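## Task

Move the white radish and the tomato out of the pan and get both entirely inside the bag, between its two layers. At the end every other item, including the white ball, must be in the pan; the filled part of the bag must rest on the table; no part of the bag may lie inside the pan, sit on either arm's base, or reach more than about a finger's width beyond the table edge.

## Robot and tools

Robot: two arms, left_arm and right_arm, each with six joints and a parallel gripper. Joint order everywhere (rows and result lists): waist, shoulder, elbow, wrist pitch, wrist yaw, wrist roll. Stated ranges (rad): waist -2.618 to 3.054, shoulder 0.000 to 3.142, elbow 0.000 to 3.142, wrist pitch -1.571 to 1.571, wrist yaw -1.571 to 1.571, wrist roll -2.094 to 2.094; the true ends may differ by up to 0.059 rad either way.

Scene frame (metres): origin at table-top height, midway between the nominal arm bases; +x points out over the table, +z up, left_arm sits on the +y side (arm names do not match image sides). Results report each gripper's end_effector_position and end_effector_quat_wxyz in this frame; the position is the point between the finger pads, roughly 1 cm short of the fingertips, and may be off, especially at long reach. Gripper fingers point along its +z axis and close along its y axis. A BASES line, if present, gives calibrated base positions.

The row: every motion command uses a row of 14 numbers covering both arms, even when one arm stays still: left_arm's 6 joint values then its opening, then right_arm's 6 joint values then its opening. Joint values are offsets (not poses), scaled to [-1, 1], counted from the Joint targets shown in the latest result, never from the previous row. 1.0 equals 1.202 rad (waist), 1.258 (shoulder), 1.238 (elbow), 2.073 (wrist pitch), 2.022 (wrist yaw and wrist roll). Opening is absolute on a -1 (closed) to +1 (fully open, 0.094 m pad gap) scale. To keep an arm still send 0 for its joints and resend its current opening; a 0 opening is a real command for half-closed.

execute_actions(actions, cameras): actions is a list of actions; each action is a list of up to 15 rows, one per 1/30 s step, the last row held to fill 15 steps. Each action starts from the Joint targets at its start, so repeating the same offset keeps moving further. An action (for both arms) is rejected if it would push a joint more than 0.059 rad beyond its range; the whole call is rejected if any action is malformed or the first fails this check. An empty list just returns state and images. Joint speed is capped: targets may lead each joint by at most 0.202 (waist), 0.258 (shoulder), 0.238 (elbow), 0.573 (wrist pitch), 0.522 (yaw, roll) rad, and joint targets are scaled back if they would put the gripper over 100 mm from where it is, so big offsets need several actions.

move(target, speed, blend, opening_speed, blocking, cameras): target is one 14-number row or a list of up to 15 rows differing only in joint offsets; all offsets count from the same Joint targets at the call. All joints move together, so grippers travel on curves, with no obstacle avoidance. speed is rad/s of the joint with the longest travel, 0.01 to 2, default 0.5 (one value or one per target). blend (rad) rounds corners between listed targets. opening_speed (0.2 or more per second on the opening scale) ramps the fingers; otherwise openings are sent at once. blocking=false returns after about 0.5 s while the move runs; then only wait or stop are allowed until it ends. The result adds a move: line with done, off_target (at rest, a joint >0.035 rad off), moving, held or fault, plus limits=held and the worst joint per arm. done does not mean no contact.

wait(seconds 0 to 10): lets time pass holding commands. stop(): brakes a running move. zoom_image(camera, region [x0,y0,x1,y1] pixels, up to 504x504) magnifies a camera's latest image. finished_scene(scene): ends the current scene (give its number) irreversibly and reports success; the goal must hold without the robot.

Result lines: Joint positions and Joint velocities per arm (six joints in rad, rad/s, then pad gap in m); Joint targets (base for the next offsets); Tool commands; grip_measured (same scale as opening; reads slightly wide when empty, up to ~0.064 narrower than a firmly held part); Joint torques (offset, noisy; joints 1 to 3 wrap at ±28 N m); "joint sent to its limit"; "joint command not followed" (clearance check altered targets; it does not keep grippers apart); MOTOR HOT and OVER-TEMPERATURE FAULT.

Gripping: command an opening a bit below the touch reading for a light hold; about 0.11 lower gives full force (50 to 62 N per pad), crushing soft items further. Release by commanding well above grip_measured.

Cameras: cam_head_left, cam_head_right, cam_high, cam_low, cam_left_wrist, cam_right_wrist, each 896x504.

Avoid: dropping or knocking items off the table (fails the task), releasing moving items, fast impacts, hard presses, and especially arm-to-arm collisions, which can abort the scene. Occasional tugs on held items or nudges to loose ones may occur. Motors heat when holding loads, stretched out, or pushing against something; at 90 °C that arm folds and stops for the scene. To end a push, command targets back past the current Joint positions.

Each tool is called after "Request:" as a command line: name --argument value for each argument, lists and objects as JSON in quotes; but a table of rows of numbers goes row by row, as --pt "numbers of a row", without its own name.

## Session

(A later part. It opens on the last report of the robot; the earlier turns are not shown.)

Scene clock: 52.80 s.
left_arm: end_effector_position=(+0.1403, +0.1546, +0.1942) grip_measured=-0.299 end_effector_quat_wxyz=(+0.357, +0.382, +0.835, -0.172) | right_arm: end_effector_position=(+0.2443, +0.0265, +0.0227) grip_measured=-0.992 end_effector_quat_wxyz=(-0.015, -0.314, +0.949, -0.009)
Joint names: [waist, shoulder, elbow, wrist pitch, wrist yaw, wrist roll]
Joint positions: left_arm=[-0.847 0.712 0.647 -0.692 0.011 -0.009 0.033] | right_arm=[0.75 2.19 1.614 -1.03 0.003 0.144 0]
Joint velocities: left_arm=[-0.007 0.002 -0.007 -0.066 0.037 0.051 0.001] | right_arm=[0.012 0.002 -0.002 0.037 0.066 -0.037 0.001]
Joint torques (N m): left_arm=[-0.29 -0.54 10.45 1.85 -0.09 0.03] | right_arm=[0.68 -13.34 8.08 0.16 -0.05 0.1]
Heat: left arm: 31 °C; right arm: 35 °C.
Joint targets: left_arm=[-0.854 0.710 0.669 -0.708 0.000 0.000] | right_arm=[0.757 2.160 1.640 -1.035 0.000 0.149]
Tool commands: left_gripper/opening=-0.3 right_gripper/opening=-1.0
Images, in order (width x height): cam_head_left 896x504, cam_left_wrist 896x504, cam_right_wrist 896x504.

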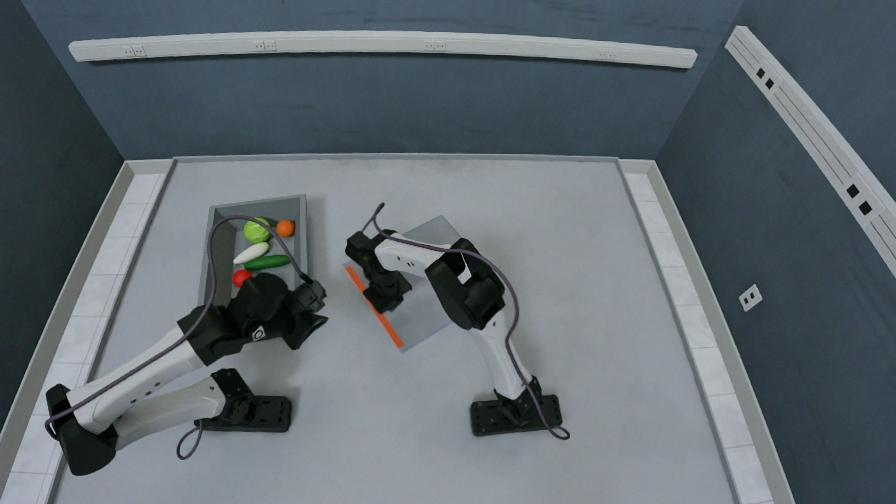

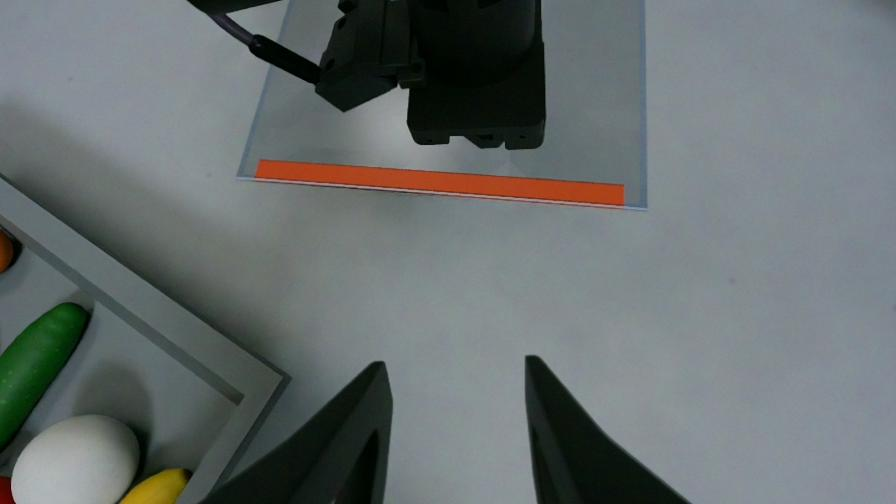

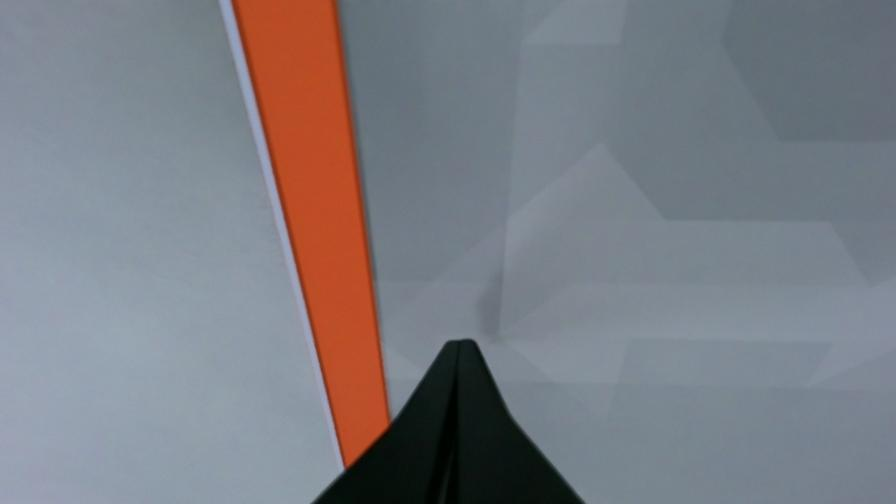

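Request:
move --target '[0,0,0,0,0,0,-0.3,0.0241,-0.0238,0.0234,-0.0181,0,-0.0242,-0.15]' --speed 0.3 --cameras '["cam_left_wrist","cam_right_wrist"]'

Scene clock: 56.13 s.
left_arm: end_effector_position=(+0.1403, +0.1547, +0.1942) grip_measured=-0.299 end_effector_quat_wxyz=(+0.357, +0.382, +0.835, -0.171) | right_arm: end_effector_position=(+0.2351, +0.0359, +0.0297) grip_measured=-0.151 end_effector_quat_wxyz=(-0.018, -0.348, +0.937, -0.011)
Joint names: [waist, shoulder, elbow, wrist pitch, wrist yaw, wrist roll]
Joint positions: left_arm=[-0.847 0.712 0.647 -0.692 0.011 -0.009 0.033] | right_arm=[0.783 2.19 1.643 -1.066 0.003 0.106 0.04]
Joint velocities: left_arm=[-0.002 -0.012 -0.002 0.066 0.007 -0.022 0] | right_arm=[-0.002 0.002 -0.007 0.051 -0.007 0.037 0]
Joint torques (N m): left_arm=[-0.29 -0.53 10.43 1.87 -0.1 0.04] | right_arm=[0.44 -16.01 8.16 0.18 -0.05 0]
Heat: left arm: 32 °C; right arm: 37 °C.
Joint targets: left_arm=[-0.854 0.710 0.669 -0.708 0.000 0.000] | right_arm=[0.786 2.130 1.669 -1.073 0.000 0.100]
move: off_target (right_arm); right_arm: the shoulder is farthest, 0.060 rad from its target
Images, in order (width x height): cam_left_wrist 896x504, cam_right_wrist 896x504.

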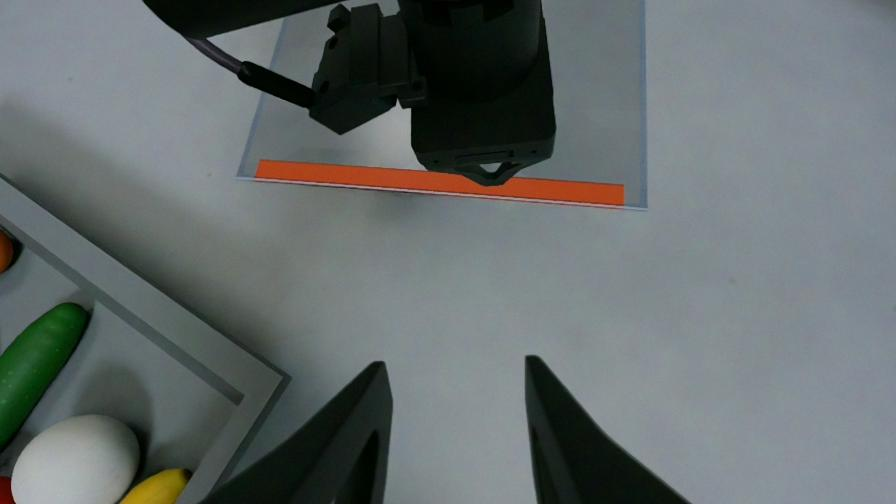

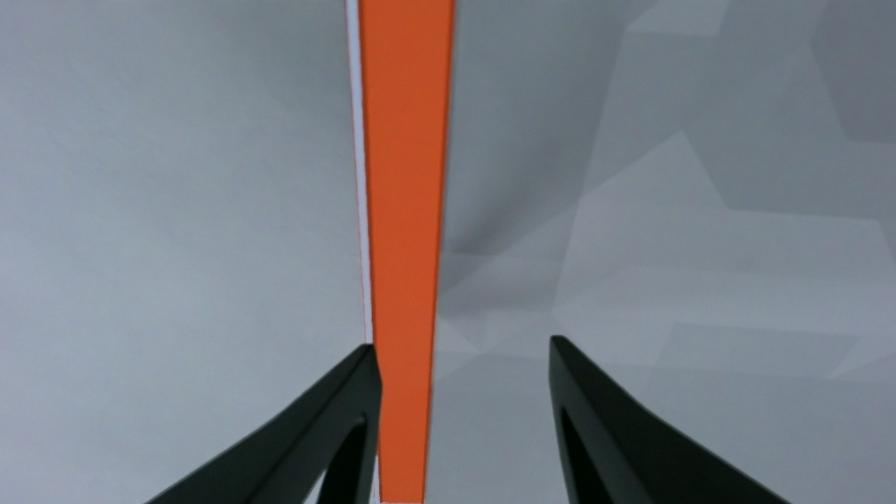

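Request:
move --target '[0,0,0,0,0,0,-0.3,-0.0141,0.0755,-0.0598,0.0449,0,0,-0.15]' --speed 0.12 --cameras '["cam_left_wrist","cam_right_wrist"]'

Scene clock: 58.33 s.
left_arm: end_effector_position=(+0.1403, +0.1547, +0.1942) grip_measured=-0.299 end_effector_quat_wxyz=(+0.357, +0.382, +0.835, -0.171) | right_arm: end_effector_position=(+0.2381, +0.0353, +0.0147) grip_measured=-0.151 end_effector_quat_wxyz=(-0.013, -0.345, +0.939, -0.007)
Joint names: [waist, shoulder, elbow, wrist pitch, wrist yaw, wrist roll]
Joint positions: left_arm=[-0.847 0.712 0.647 -0.692 0.011 -0.009 0.033] | right_arm=[0.776 2.203 1.602 -1 0.002 0.105 0.04]
Joint velocities: left_arm=[-0.017 -0.017 0.007 0.007 -0.007 -0.007 -0.001] | right_arm=[-0.007 0.002 -0.022 0.007 -0.022 0.081 0]
Joint torques (N m): left_arm=[-0.31 -0.54 10.47 1.85 -0.09 0.03] | right_arm=[-0.64 -8.69 4.82 0.37 -0.05 0.01]
Heat: left arm: 32 °C; right arm: 39 °C.
Joint targets: left_arm=[-0.854 0.710 0.669 -0.708 0.000 0.000] | right_arm=[0.769 2.225 1.595 -0.980 0.000 0.100]
move: done
Images, in order (width x height): cam_left_wrist 896x504, cam_right_wrist 896x504.

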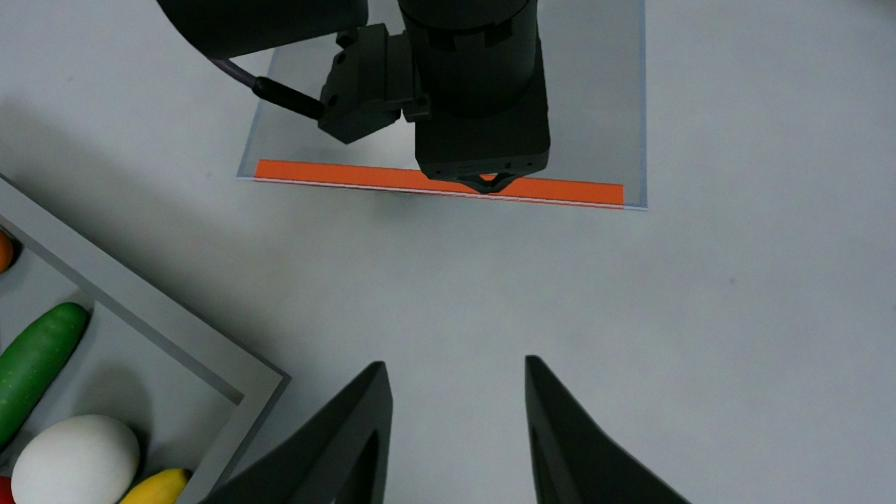

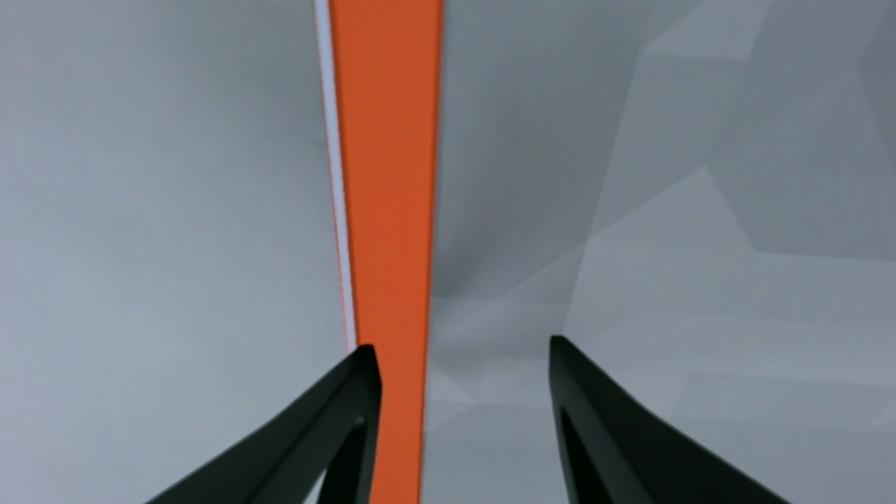

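Request:
zoom_image --camera "cam_right_wrist" --region '[290, 260, 590, 430]'

Scaled by 1.680 from the camera's 896x504 image, which has a finer 1280x720 frame.

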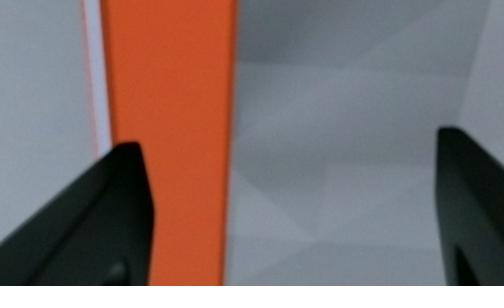

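Request:
move --target '[0,0,0,0,0,0,-0.3,0,0.01,-0.008,0.006,0,0,-0.6]' --speed 0.12 --opening_speed 0.3 --cameras '["cam_left_wrist","cam_right_wrist"]'

Scene clock: 61.10 s.
left_arm: end_effector_position=(+0.1403, +0.1547, +0.1942) grip_measured=-0.299 end_effector_quat_wxyz=(+0.357, +0.382, +0.835, -0.171) | right_arm: end_effector_position=(+0.2394, +0.0361, +0.0146) grip_measured=-0.598 end_effector_quat_wxyz=(-0.010, -0.345, +0.939, -0.006)
Joint names: [waist, shoulder, elbow, wrist pitch, wrist yaw, wrist roll]
Joint positions: left_arm=[-0.847 0.712 0.647 -0.692 0.011 -0.009 0.033] | right_arm=[0.775 2.203 1.602 -0.993 0.002 0.104 0.019]
Joint velocities: left_arm=[-0.007 -0.007 0.007 0.051 -0.007 0.007 -0.001] | right_arm=[-0.002 -0.007 0.002 -0.051 -0.051 -0.007 0.001]
Joint torques (N m): left_arm=[-0.29 -0.54 10.47 1.86 -0.08 0.03] | right_arm=[-0.54 -7.79 3.96 0.51 -0.04 0]
Heat: left arm: 32 °C; right arm: 38 °C.
Joint targets: left_arm=[-0.854 0.710 0.669 -0.708 0.000 0.000] | right_arm=[0.769 2.237 1.585 -0.967 0.000 0.100]
move: done
Images, in order (width x height): cam_left_wrist 896x504, cam_right_wrist 896x504.

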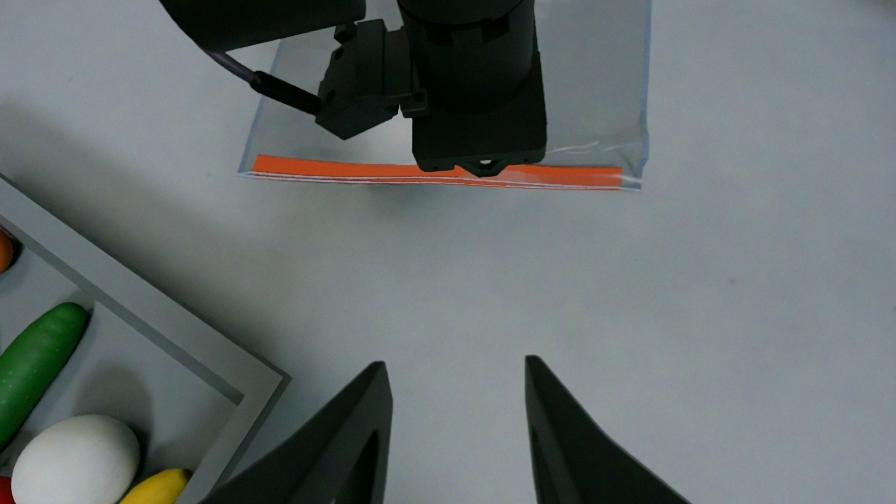

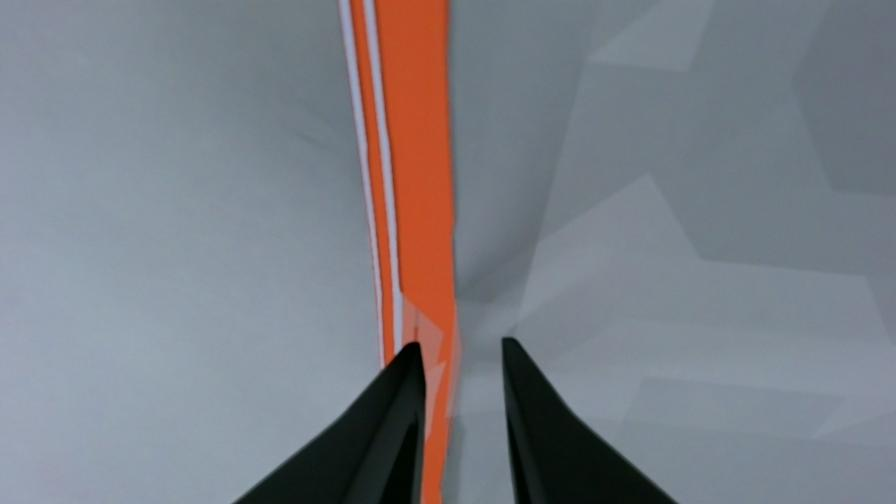

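Request:
move --target '[0,0,0,0,0,0,-0.3,0,0.0,0.0,0.0,0,0,-1]' --speed 0.12 --opening_speed 0.3 --cameras '["cam_left_wrist","cam_right_wrist","cam_head_left"]'

Scene clock: 62.97 s.
left_arm: end_effector_position=(+0.1403, +0.1547, +0.1942) grip_measured=-0.299 end_effector_quat_wxyz=(+0.357, +0.382, +0.835, -0.171) | right_arm: end_effector_position=(+0.2415, +0.0351, +0.0146) grip_measured=-0.990 end_effector_quat_wxyz=(-0.008, -0.343, +0.939, -0.008)
Joint names: [waist, shoulder, elbow, wrist pitch, wrist yaw, wrist roll]
Joint positions: left_arm=[-0.847 0.712 0.647 -0.692 0.011 -0.009 0.033] | right_arm=[0.772 2.203 1.602 -0.99 0.007 0.104 0]
Joint velocities: left_arm=[-0.007 0.002 0.012 -0.022 -0.022 0.022 0.001] | right_arm=[-0.002 -0.012 0.007 0.022 -0.051 -0.051 0]
Joint torques (N m): left_arm=[-0.31 -0.51 10.39 1.85 -0.09 0.03] | right_arm=[-0.21 -7.8 3.99 0.48 -0.08 0]
Heat: left arm: 32 °C; right arm: 38 °C.
Joint targets: left_arm=[-0.854 0.710 0.669 -0.708 0.000 0.000] | right_arm=[0.769 2.237 1.585 -0.967 0.000 0.100]
move: done
Images, in order (width x height): cam_head_left 896x504, cam_left_wrist 896x504, cam_right_wrist 896x504.

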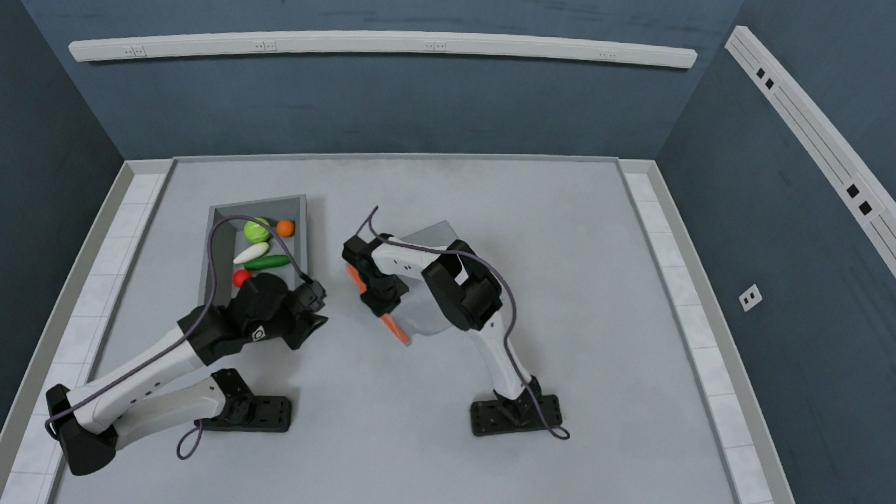

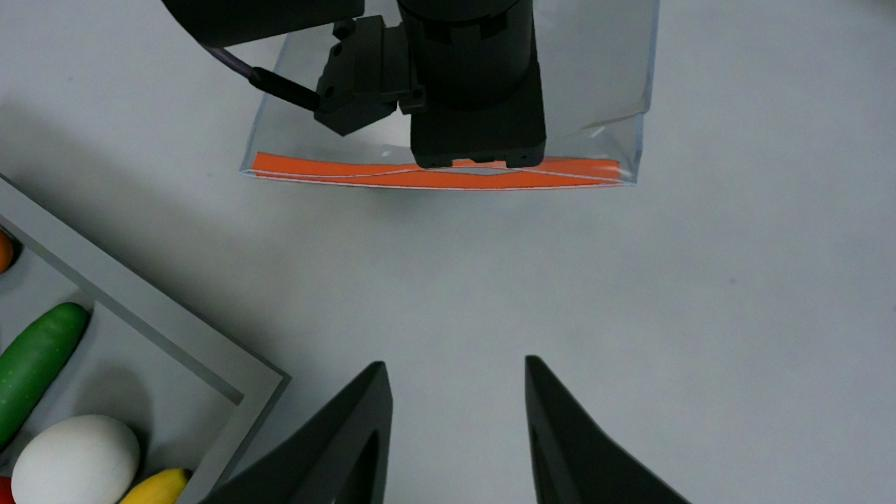

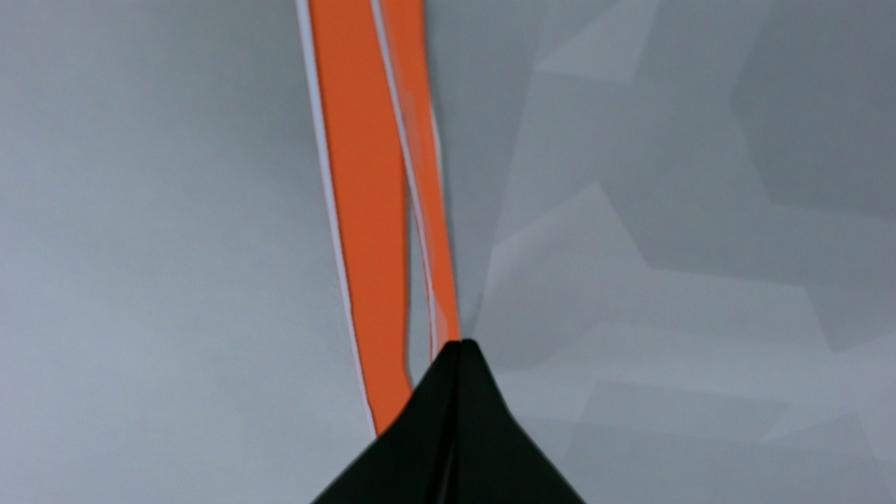

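Request:
zoom_image --camera "cam_right_wrist" --region '[330, 220, 590, 420]'

Request:
zoom_image --camera "cam_left_wrist" --region '[230, 70, 670, 230]'

Scaled by 1.938 from the camera's 896x504 image, which has a finer 1280x720 frame.

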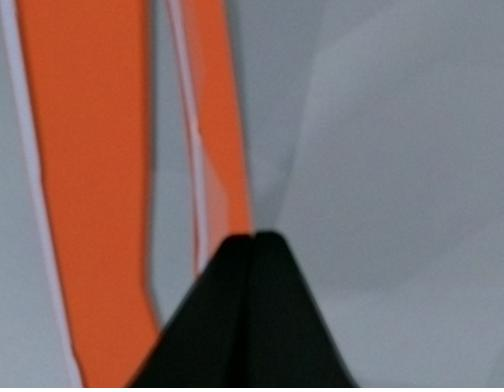

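Scaled by 1.145 from the camera's 896x504 image, which has a finer 1280x720 frame.

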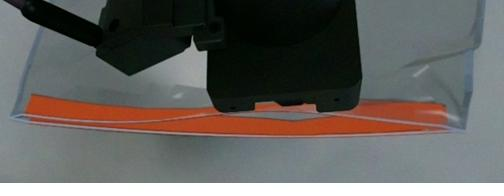

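Request:
move --pt "0 0 0 0 0 0 -0.3 0 -0.0692 0.0 0.0 0 0 -1" --pt "0 0 0 0 0 0 -0.3 0 -0.1089 0.0646 -0.0545 0 0 -1" --speed 0.2 --cameras '["cam_left_wrist","cam_right_wrist"]'

Scene clock: 65.33 s.
left_arm: end_effector_position=(+0.1403, +0.1547, +0.1942) grip_measured=-0.299 end_effector_quat_wxyz=(+0.357, +0.382, +0.835, -0.171) | right_arm: end_effector_position=(+0.2399, +0.0336, +0.0447) grip_measured=-0.990 end_effector_quat_wxyz=(-0.004, -0.343, +0.939, -0.005)
Joint names: [waist, shoulder, elbow, wrist pitch, wrist yaw, wrist roll]
Joint positions: left_arm=[-0.847 0.712 0.647 -0.692 0.011 -0.009 0.033] | right_arm=[0.772 2.15 1.641 -1.074 0.006 0.104 0]
Joint velocities: left_arm=[-0.017 -0.012 -0.007 0.037 -0.007 -0.022 0.002] | right_arm=[0.012 0.007 -0.017 -0.007 -0.007 0.022 -0.001]
Joint torques (N m): left_arm=[-0.28 -0.55 10.41 1.86 -0.09 0.03] | right_arm=[-0.23 -14.89 8.03 0.2 -0.07 0]
Heat: left arm: 33 °C; right arm: 39 °C.
Joint targets: left_arm=[-0.854 0.710 0.669 -0.708 0.000 0.000] | right_arm=[0.769 2.100 1.665 -1.080 0.000 0.100]
move: off_target (right_arm); right_arm: the shoulder is farthest, 0.050 rad from its target
Images, in order (width x height): cam_left_wrist 896x504, cam_right_wrist 896x504.

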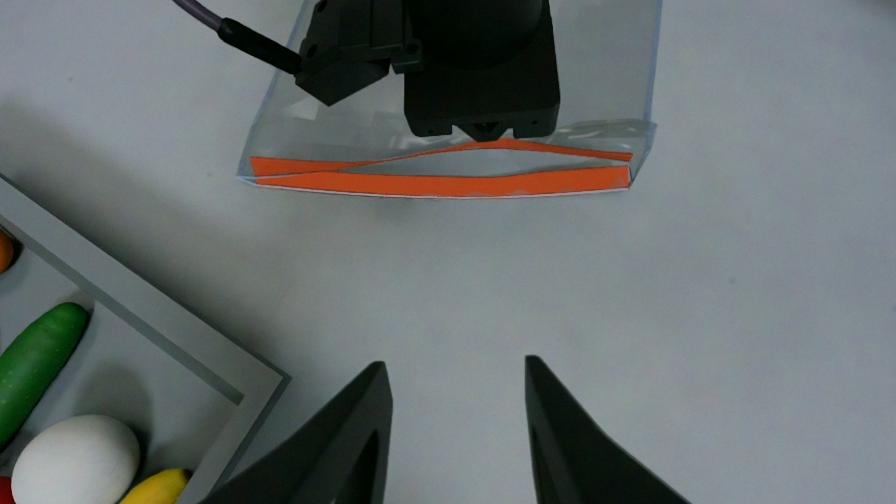

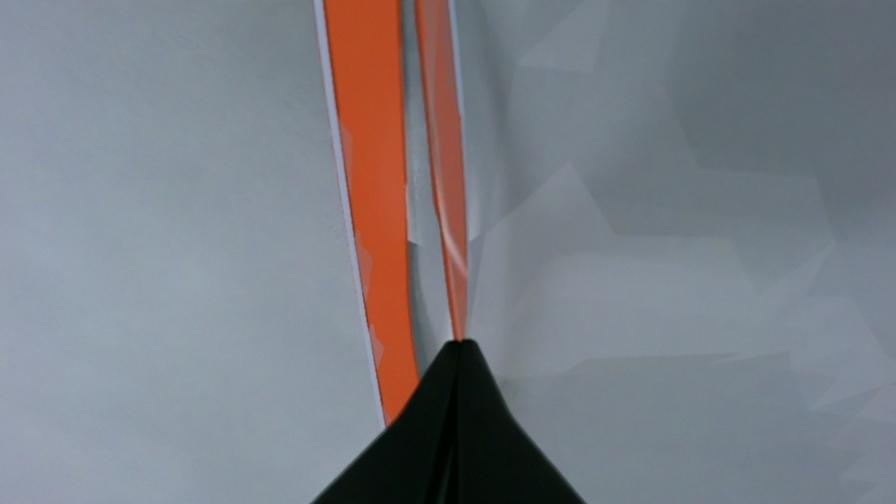

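Request:
move --target '[0,0,0,0,0,0,-0.3,0,-0.0286,0.101,-0.0724,0,0,-1]' --speed 0.15 --cameras '["cam_head_left","cam_left_wrist","cam_right_wrist","cam_low"]'

Scene clock: 69.70 s.
left_arm: end_effector_position=(+0.1403, +0.1547, +0.1942) grip_measured=-0.299 end_effector_quat_wxyz=(+0.357, +0.382, +0.835, -0.171) | right_arm: end_effector_position=(+0.2408, +0.0345, +0.0878) grip_measured=-0.990 end_effector_quat_wxyz=(-0.002, -0.343, +0.939, -0.004)
Joint names: [waist, shoulder, elbow, wrist pitch, wrist yaw, wrist roll]
Joint positions: left_arm=[-0.847 0.712 0.647 -0.692 0.011 -0.009 0.033] | right_arm=[0.772 2.117 1.764 -1.224 0.006 0.104 0]
Joint velocities: left_arm=[-0.017 -0.022 0.007 -0.037 -0.007 0.007 0] | right_arm=[0.002 0.007 -0.012 0.037 0.007 0.051 0.001]
Joint torques (N m): left_arm=[-0.31 -0.53 10.41 1.87 -0.09 0.03] | right_arm=[-0.23 -15.06 8.47 0.27 -0.08 0.01]
Heat: left arm: 33 °C; right arm: 42 °C.
Joint targets: left_arm=[-0.854 0.710 0.669 -0.708 0.000 0.000] | right_arm=[0.769 2.064 1.790 -1.230 0.000 0.100]
move: off_target (right_arm); right_arm: the shoulder is farthest, 0.053 rad from its target
Images, in order (width x height): cam_head_left 896x504, cam_low 896x504, cam_left_wrist 896x504, cam_right_wrist 896x504.

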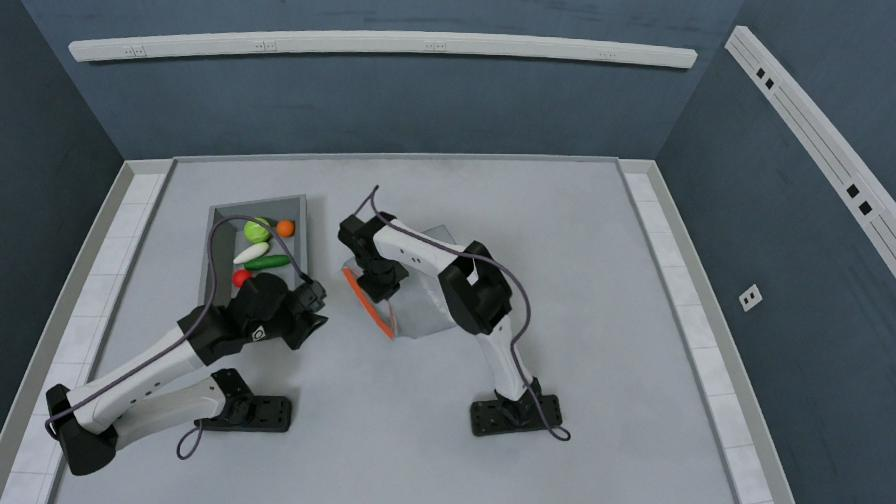

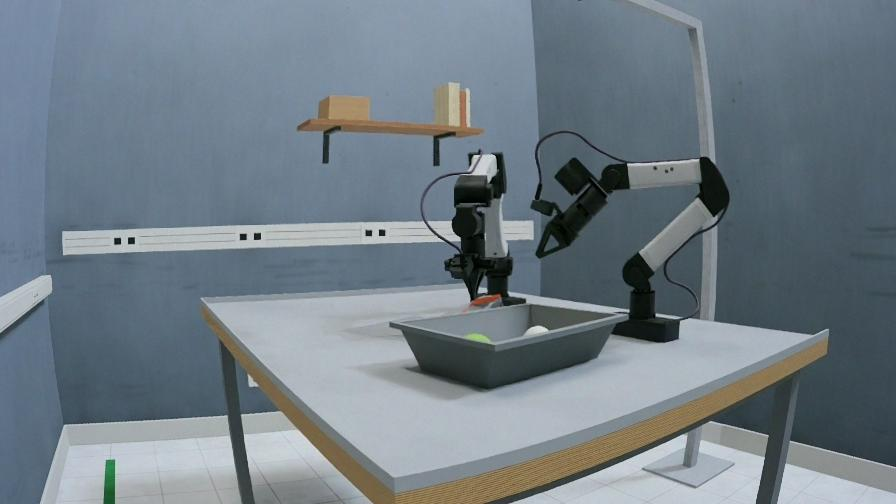

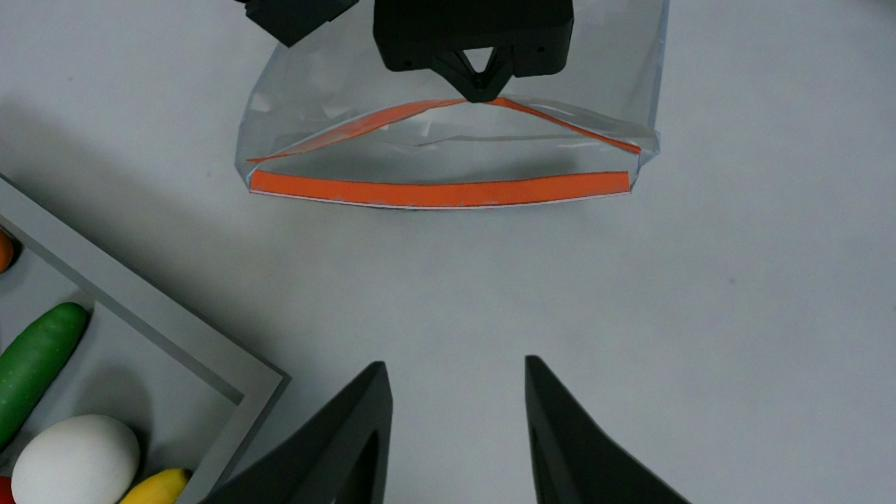

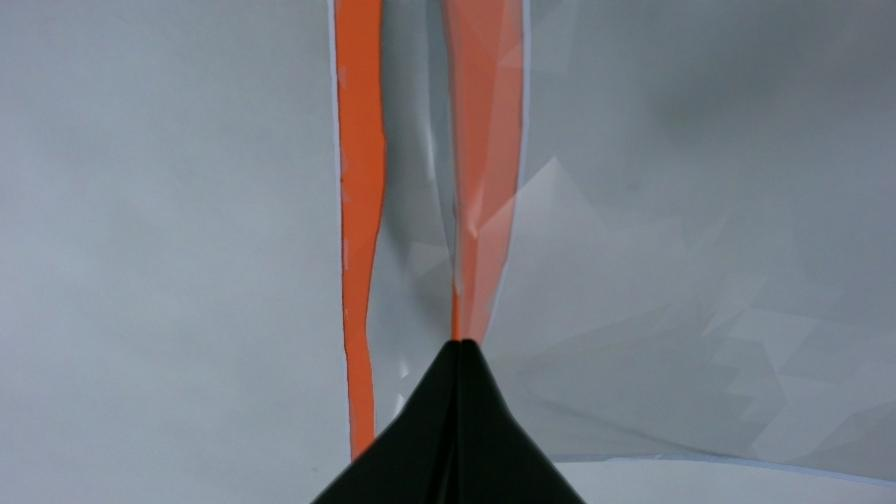

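Request:
zoom_image --camera "cam_head_left" --region '[190, 180, 420, 350]'

Request:
zoom_image --camera "cam_low" --region '[380, 230, 640, 400]'

Scaled by 2.191 from the camera's 896x504 image, which has a finer 1280x720 frame.

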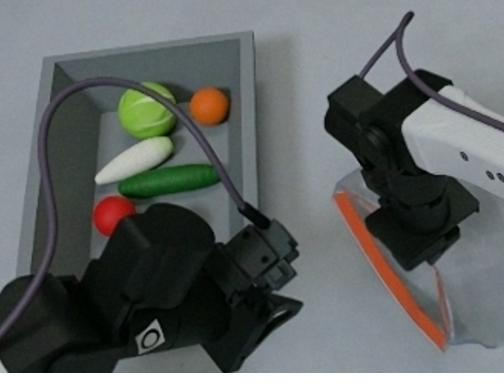

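Scaled by 1.938 from the camera's 896x504 image, which has a finer 1280x720 frame.

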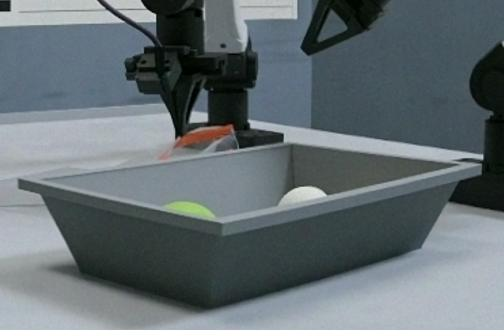

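Request:
move --target '[0.7354,0.7127,0.8619,-0.2513,0,0,-0.3,0,0,0,0,0,0,-1]' --speed 0.9 --cameras '["cam_left_wrist","cam_right_wrist"]'

Scene clock: 72.73 s.
left_arm: end_effector_position=(+0.3563, +0.3482, +0.2800) grip_measured=-0.299 end_effector_quat_wxyz=(+0.235, -0.010, +0.972, -0.002) | right_arm: end_effector_position=(+0.2406, +0.0344, +0.0878) grip_measured=-0.990 end_effector_quat_wxyz=(-0.002, -0.343, +0.939, -0.004)
Joint names: [waist, shoulder, elbow, wrist pitch, wrist yaw, wrist roll]
Joint positions: left_arm=[0.03 1.597 1.714 -1.214 0.006 -0.008 0.033] | right_arm=[0.772 2.117 1.764 -1.225 0.006 0.104 0]
Joint velocities: left_arm=[-0.017 0.017 0.002 -0.007 -0.007 0.037 0] | right_arm=[0.017 0.002 -0.007 0.066 -0.051 -0.051 -0.002]
Joint torques (N m): left_arm=[0.18 -5.97 9.61 1.3 -0.03 0.02] | right_arm=[-0.21 -15.08 8.44 0.22 -0.08 0]
Heat: left arm: 33 °C; right arm: 44 °C.
Joint targets: left_arm=[0.030 1.607 1.736 -1.229 0.000 0.000] | right_arm=[0.769 2.064 1.790 -1.230 0.000 0.100]
move: off_target (right_arm); right_arm: the shoulder is farthest, 0.053 rad from its target
Images, in order (width x height): cam_left_wrist 896x504, cam_right_wrist 896x504.

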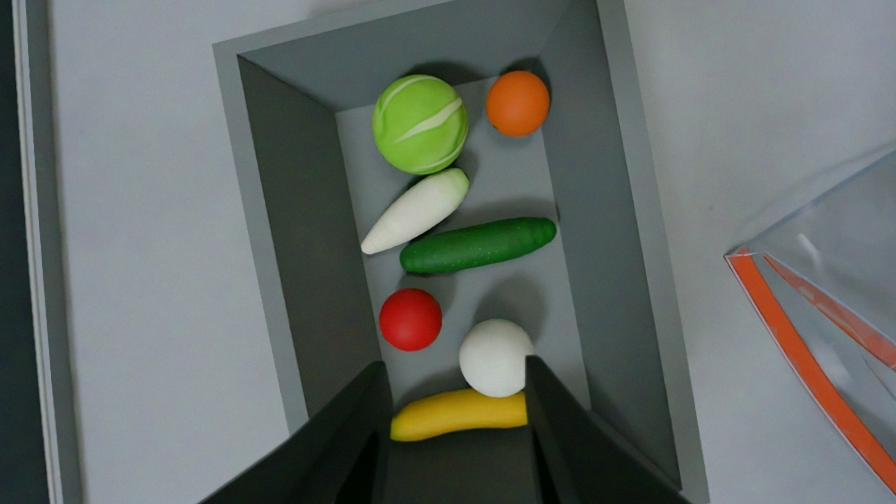

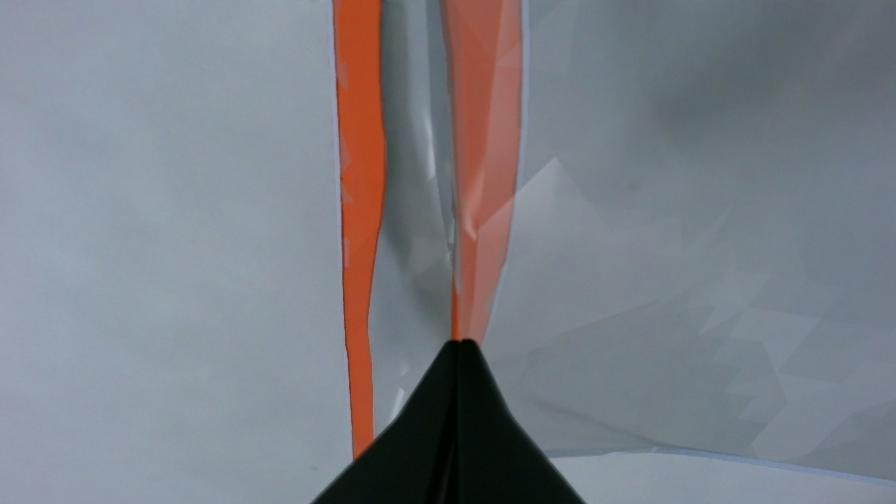

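Request:
move --target '[0.0291,0.4884,0.2682,-0.0912,0,0.5045,-0.04,0,0,0,0,0,0,-1]' --speed 0.7 --cameras '["cam_left_wrist","cam_right_wrist"]'

Scene clock: 78.63 s.
left_arm: end_effector_position=(+0.4103, +0.3610, +0.1338) grip_measured=-0.042 end_effector_quat_wxyz=(+0.004, +0.465, +0.885, -0.001) | right_arm: end_effector_position=(+0.2406, +0.0344, +0.0878) grip_measured=-0.990 end_effector_quat_wxyz=(-0.002, -0.343, +0.939, -0.004)
Joint names: [waist, shoulder, elbow, wrist pitch, wrist yaw, wrist roll]
Joint positions: left_arm=[0.058 2.206 2.048 -1.406 0.006 1.01 0.045] | right_arm=[0.772 2.117 1.764 -1.225 0.006 0.104 0]
Joint velocities: left_arm=[-0.007 0.002 0.007 -0.007 0.037 0.037 -0.001] | right_arm=[0.002 -0.007 0.012 0.081 -0.11 0.007 0.001]
Joint torques (N m): left_arm=[0.73 -10.32 8.91 0.23 0.02 0.03] | right_arm=[-0.24 -15.1 8.46 0.22 -0.08 0]
Heat: left arm: 33 °C; right arm: 47 °C.
Joint targets: left_arm=[0.064 2.221 2.068 -1.418 0.000 1.020] | right_arm=[0.769 2.064 1.790 -1.230 0.000 0.100]
move: off_target (right_arm); right_arm: the shoulder is farthest, 0.053 rad from its target
Images, in order (width x height): cam_left_wrist 896x504, cam_right_wrist 896x504.

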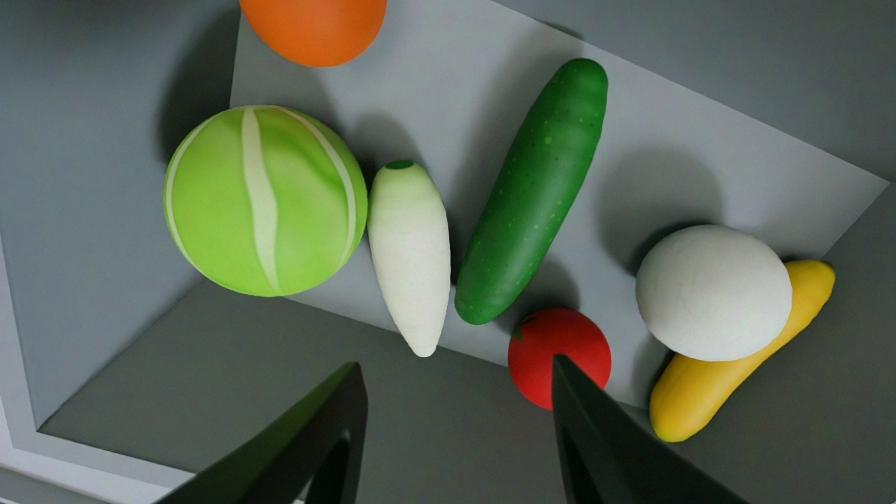

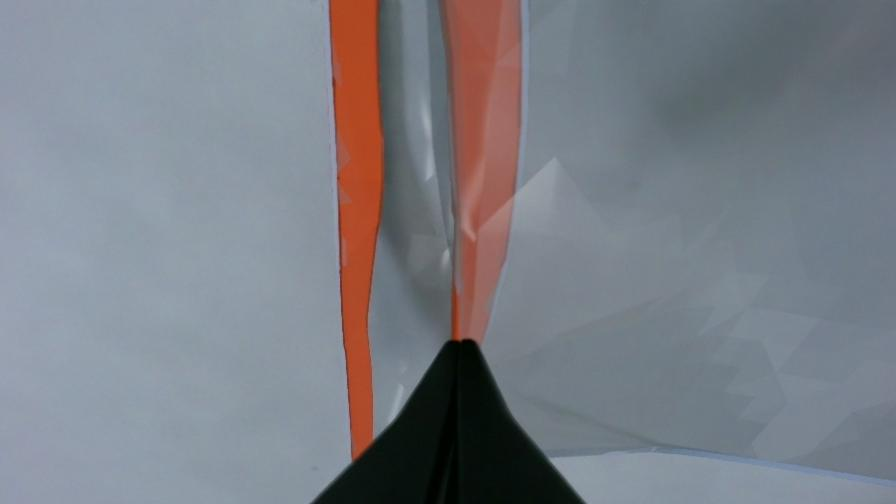

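Request:
move --target '[0.0587,0.0167,-0.0565,0.0405,0,0.005,-0.05,0,0.0246,0,0,0,0,-1]' --speed 0.3 --cameras '["cam_left_wrist"]'

Scene clock: 82.77 s.
left_arm: end_effector_position=(+0.4131, +0.3950, +0.1169) grip_measured=-0.048 end_effector_quat_wxyz=(+0.006, +0.435, +0.900, +0.001) | right_arm: end_effector_position=(+0.2406, +0.0344, +0.0878) grip_measured=-0.990 end_effector_quat_wxyz=(-0.002, -0.343, +0.939, -0.004)
Joint names: [waist, shoulder, elbow, wrist pitch, wrist yaw, wrist roll]
Joint positions: left_arm=[0.136 2.223 2.008 -1.344 0.005 1.021 0.045] | right_arm=[0.772 2.117 1.764 -1.225 0.006 0.104 0]
Joint velocities: left_arm=[0.002 -0.017 0.007 0.022 -0.007 -0.022 0] | right_arm=[-0.002 -0.007 -0.022 0.051 -0.007 0.007 0]
Joint torques (N m): left_arm=[0.16 -10.13 5.97 0.48 0.02 0.06] | right_arm=[-0.21 -12.36 8.46 0.21 -0.08 0]
Heat: left arm: 34 °C; right arm: 49 °C.
Joint targets: left_arm=[0.135 2.242 1.998 -1.334 0.000 1.030] | right_arm=[0.769 2.095 1.790 -1.230 0.000 0.100]
move: done
Images, in order (width x height): cam_left_wrist 896x504.

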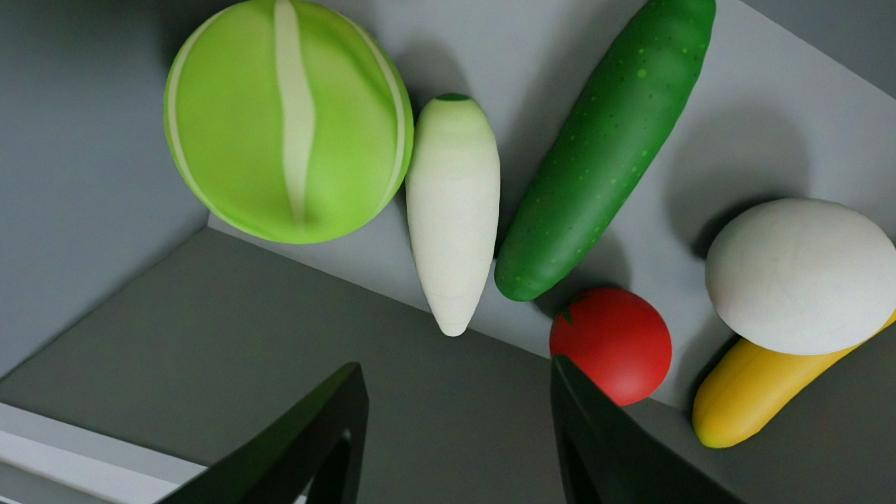

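Request:
move --pt "0 0.0135 -0.126 0.0791 0 0 -0.05 0 0 0 0 0 0 -1" --pt "0 0.0493 -0.2165 0.1563 0 0 -0.05 0 0 0 0 0 0 -1" --speed '[0.3,0.15]' --blend 0.03 --cameras '["cam_left_wrist"]'

Scene clock: 85.90 s.
left_arm: end_effector_position=(+0.4123, +0.3951, +0.0239) grip_measured=-0.048 end_effector_quat_wxyz=(+0.003, +0.435, +0.900, -0.001) | right_arm: end_effector_position=(+0.2406, +0.0344, +0.0878) grip_measured=-0.990 end_effector_quat_wxyz=(-0.002, -0.343, +0.939, -0.004)
Joint names: [waist, shoulder, elbow, wrist pitch, wrist yaw, wrist roll]
Joint positions: left_arm=[0.136 2.285 1.739 -1.02 0.005 1.021 0.045] | right_arm=[0.772 2.117 1.764 -1.225 0.006 0.104 0]
Joint velocities: left_arm=[-0.022 -0.022 -0.007 0.007 0.066 0.007 0] | right_arm=[0.002 -0.012 -0.002 0.022 0.022 -0.007 0]
Joint torques (N m): left_arm=[0.17 -10.37 5.75 0.45 0.02 0.03] | right_arm=[-0.23 -12.37 8.44 0.22 -0.08 0]
Heat: left arm: 34 °C; right arm: 50 °C.
Joint targets: left_arm=[0.135 2.304 1.730 -1.010 0.000 1.030] | right_arm=[0.769 2.095 1.790 -1.230 0.000 0.100]
move: done
Images, in order (width x height): cam_left_wrist 896x504.

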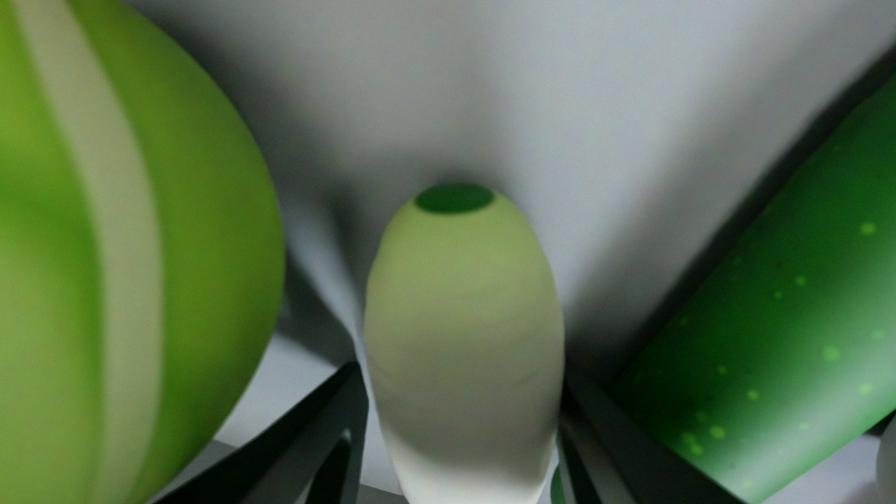

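Request:
move --target '[0,0,0,0,0,0,-0.4,0,0,0,0,0,0,-1]' --opening_speed 0.3 --cameras '["cam_left_wrist"]'

Scene clock: 87.57 s.
left_arm: end_effector_position=(+0.4127, +0.3951, +0.0239) grip_measured=-0.367 end_effector_quat_wxyz=(+0.004, +0.435, +0.900, -0.001) | right_arm: end_effector_position=(+0.2406, +0.0344, +0.0878) grip_measured=-0.990 end_effector_quat_wxyz=(-0.002, -0.343, +0.939, -0.004)
Joint names: [waist, shoulder, elbow, wrist pitch, wrist yaw, wrist roll]
Joint positions: left_arm=[0.136 2.285 1.739 -1.019 0.005 1.021 0.03] | right_arm=[0.772 2.117 1.764 -1.225 0.006 0.104 0]
Joint velocities: left_arm=[-0.002 -0.017 -0.017 0.022 -0.037 -0.022 0] | right_arm=[0.002 -0.002 -0.002 -0.066 0.007 -0.037 0.001]
Joint torques (N m): left_arm=[0.18 -10.41 5.82 0.46 0.01 0.04] | right_arm=[-0.23 -12.37 8.46 0.22 -0.08 0]
Heat: left arm: 33 °C; right arm: 50 °C.
Joint targets: left_arm=[0.135 2.304 1.730 -1.010 0.000 1.030] | right_arm=[0.769 2.095 1.790 -1.230 0.000 0.100]
move: done
Images, in order (width x height): cam_left_wrist 896x504.

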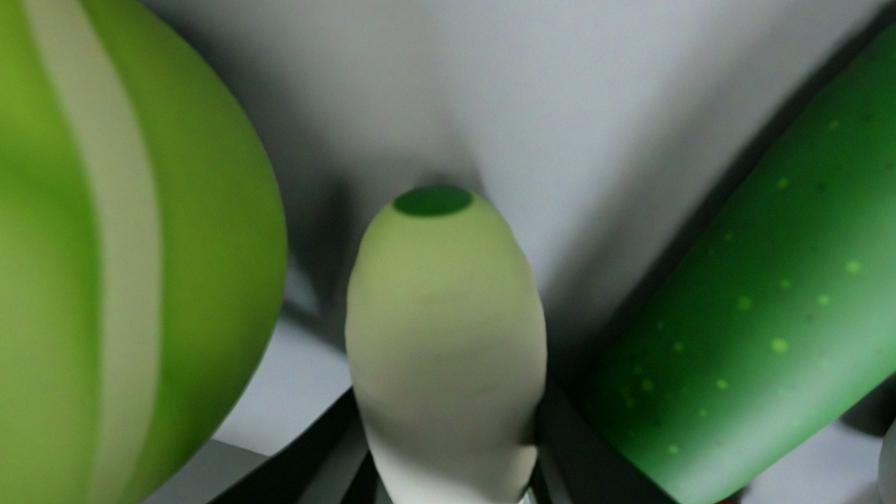

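Request:
move --target '[0,0,0,0,0,0,-0.5,0,0,0,0,0,0,-1]' --opening_speed 0.3 --cameras '[]'

Scene clock: 88.30 s.
left_arm: end_effector_position=(+0.4127, +0.3951, +0.0239) grip_measured=-0.372 end_effector_quat_wxyz=(+0.004, +0.435, +0.900, -0.001) | right_arm: end_effector_position=(+0.2406, +0.0344, +0.0878) grip_measured=-0.990 end_effector_quat_wxyz=(-0.002, -0.343, +0.939, -0.004)
Joint names: [waist, shoulder, elbow, wrist pitch, wrist yaw, wrist roll]
Joint positions: left_arm=[0.136 2.285 1.739 -1.019 0.005 1.021 0.03] | right_arm=[0.772 2.117 1.764 -1.225 0.006 0.104 0]
Joint velocities: left_arm=[0.012 0.012 0.007 -0.022 -0.007 -0.037 -0.001] | right_arm=[-0.007 -0.007 -0.002 -0.037 -0.022 -0.022 0]
Joint torques (N m): left_arm=[0.14 -10.36 5.76 0.46 0.01 0.04] | right_arm=[-0.23 -12.4 8.46 0.21 -0.08 0.01]
Heat: left arm: 33 °C; right arm: 50 °C.
Joint targets: left_arm=[0.135 2.304 1.730 -1.010 0.000 1.030] | right_arm=[0.769 2.095 1.790 -1.230 0.000 0.100]
move: done
No camera images: "cameras" was empty.


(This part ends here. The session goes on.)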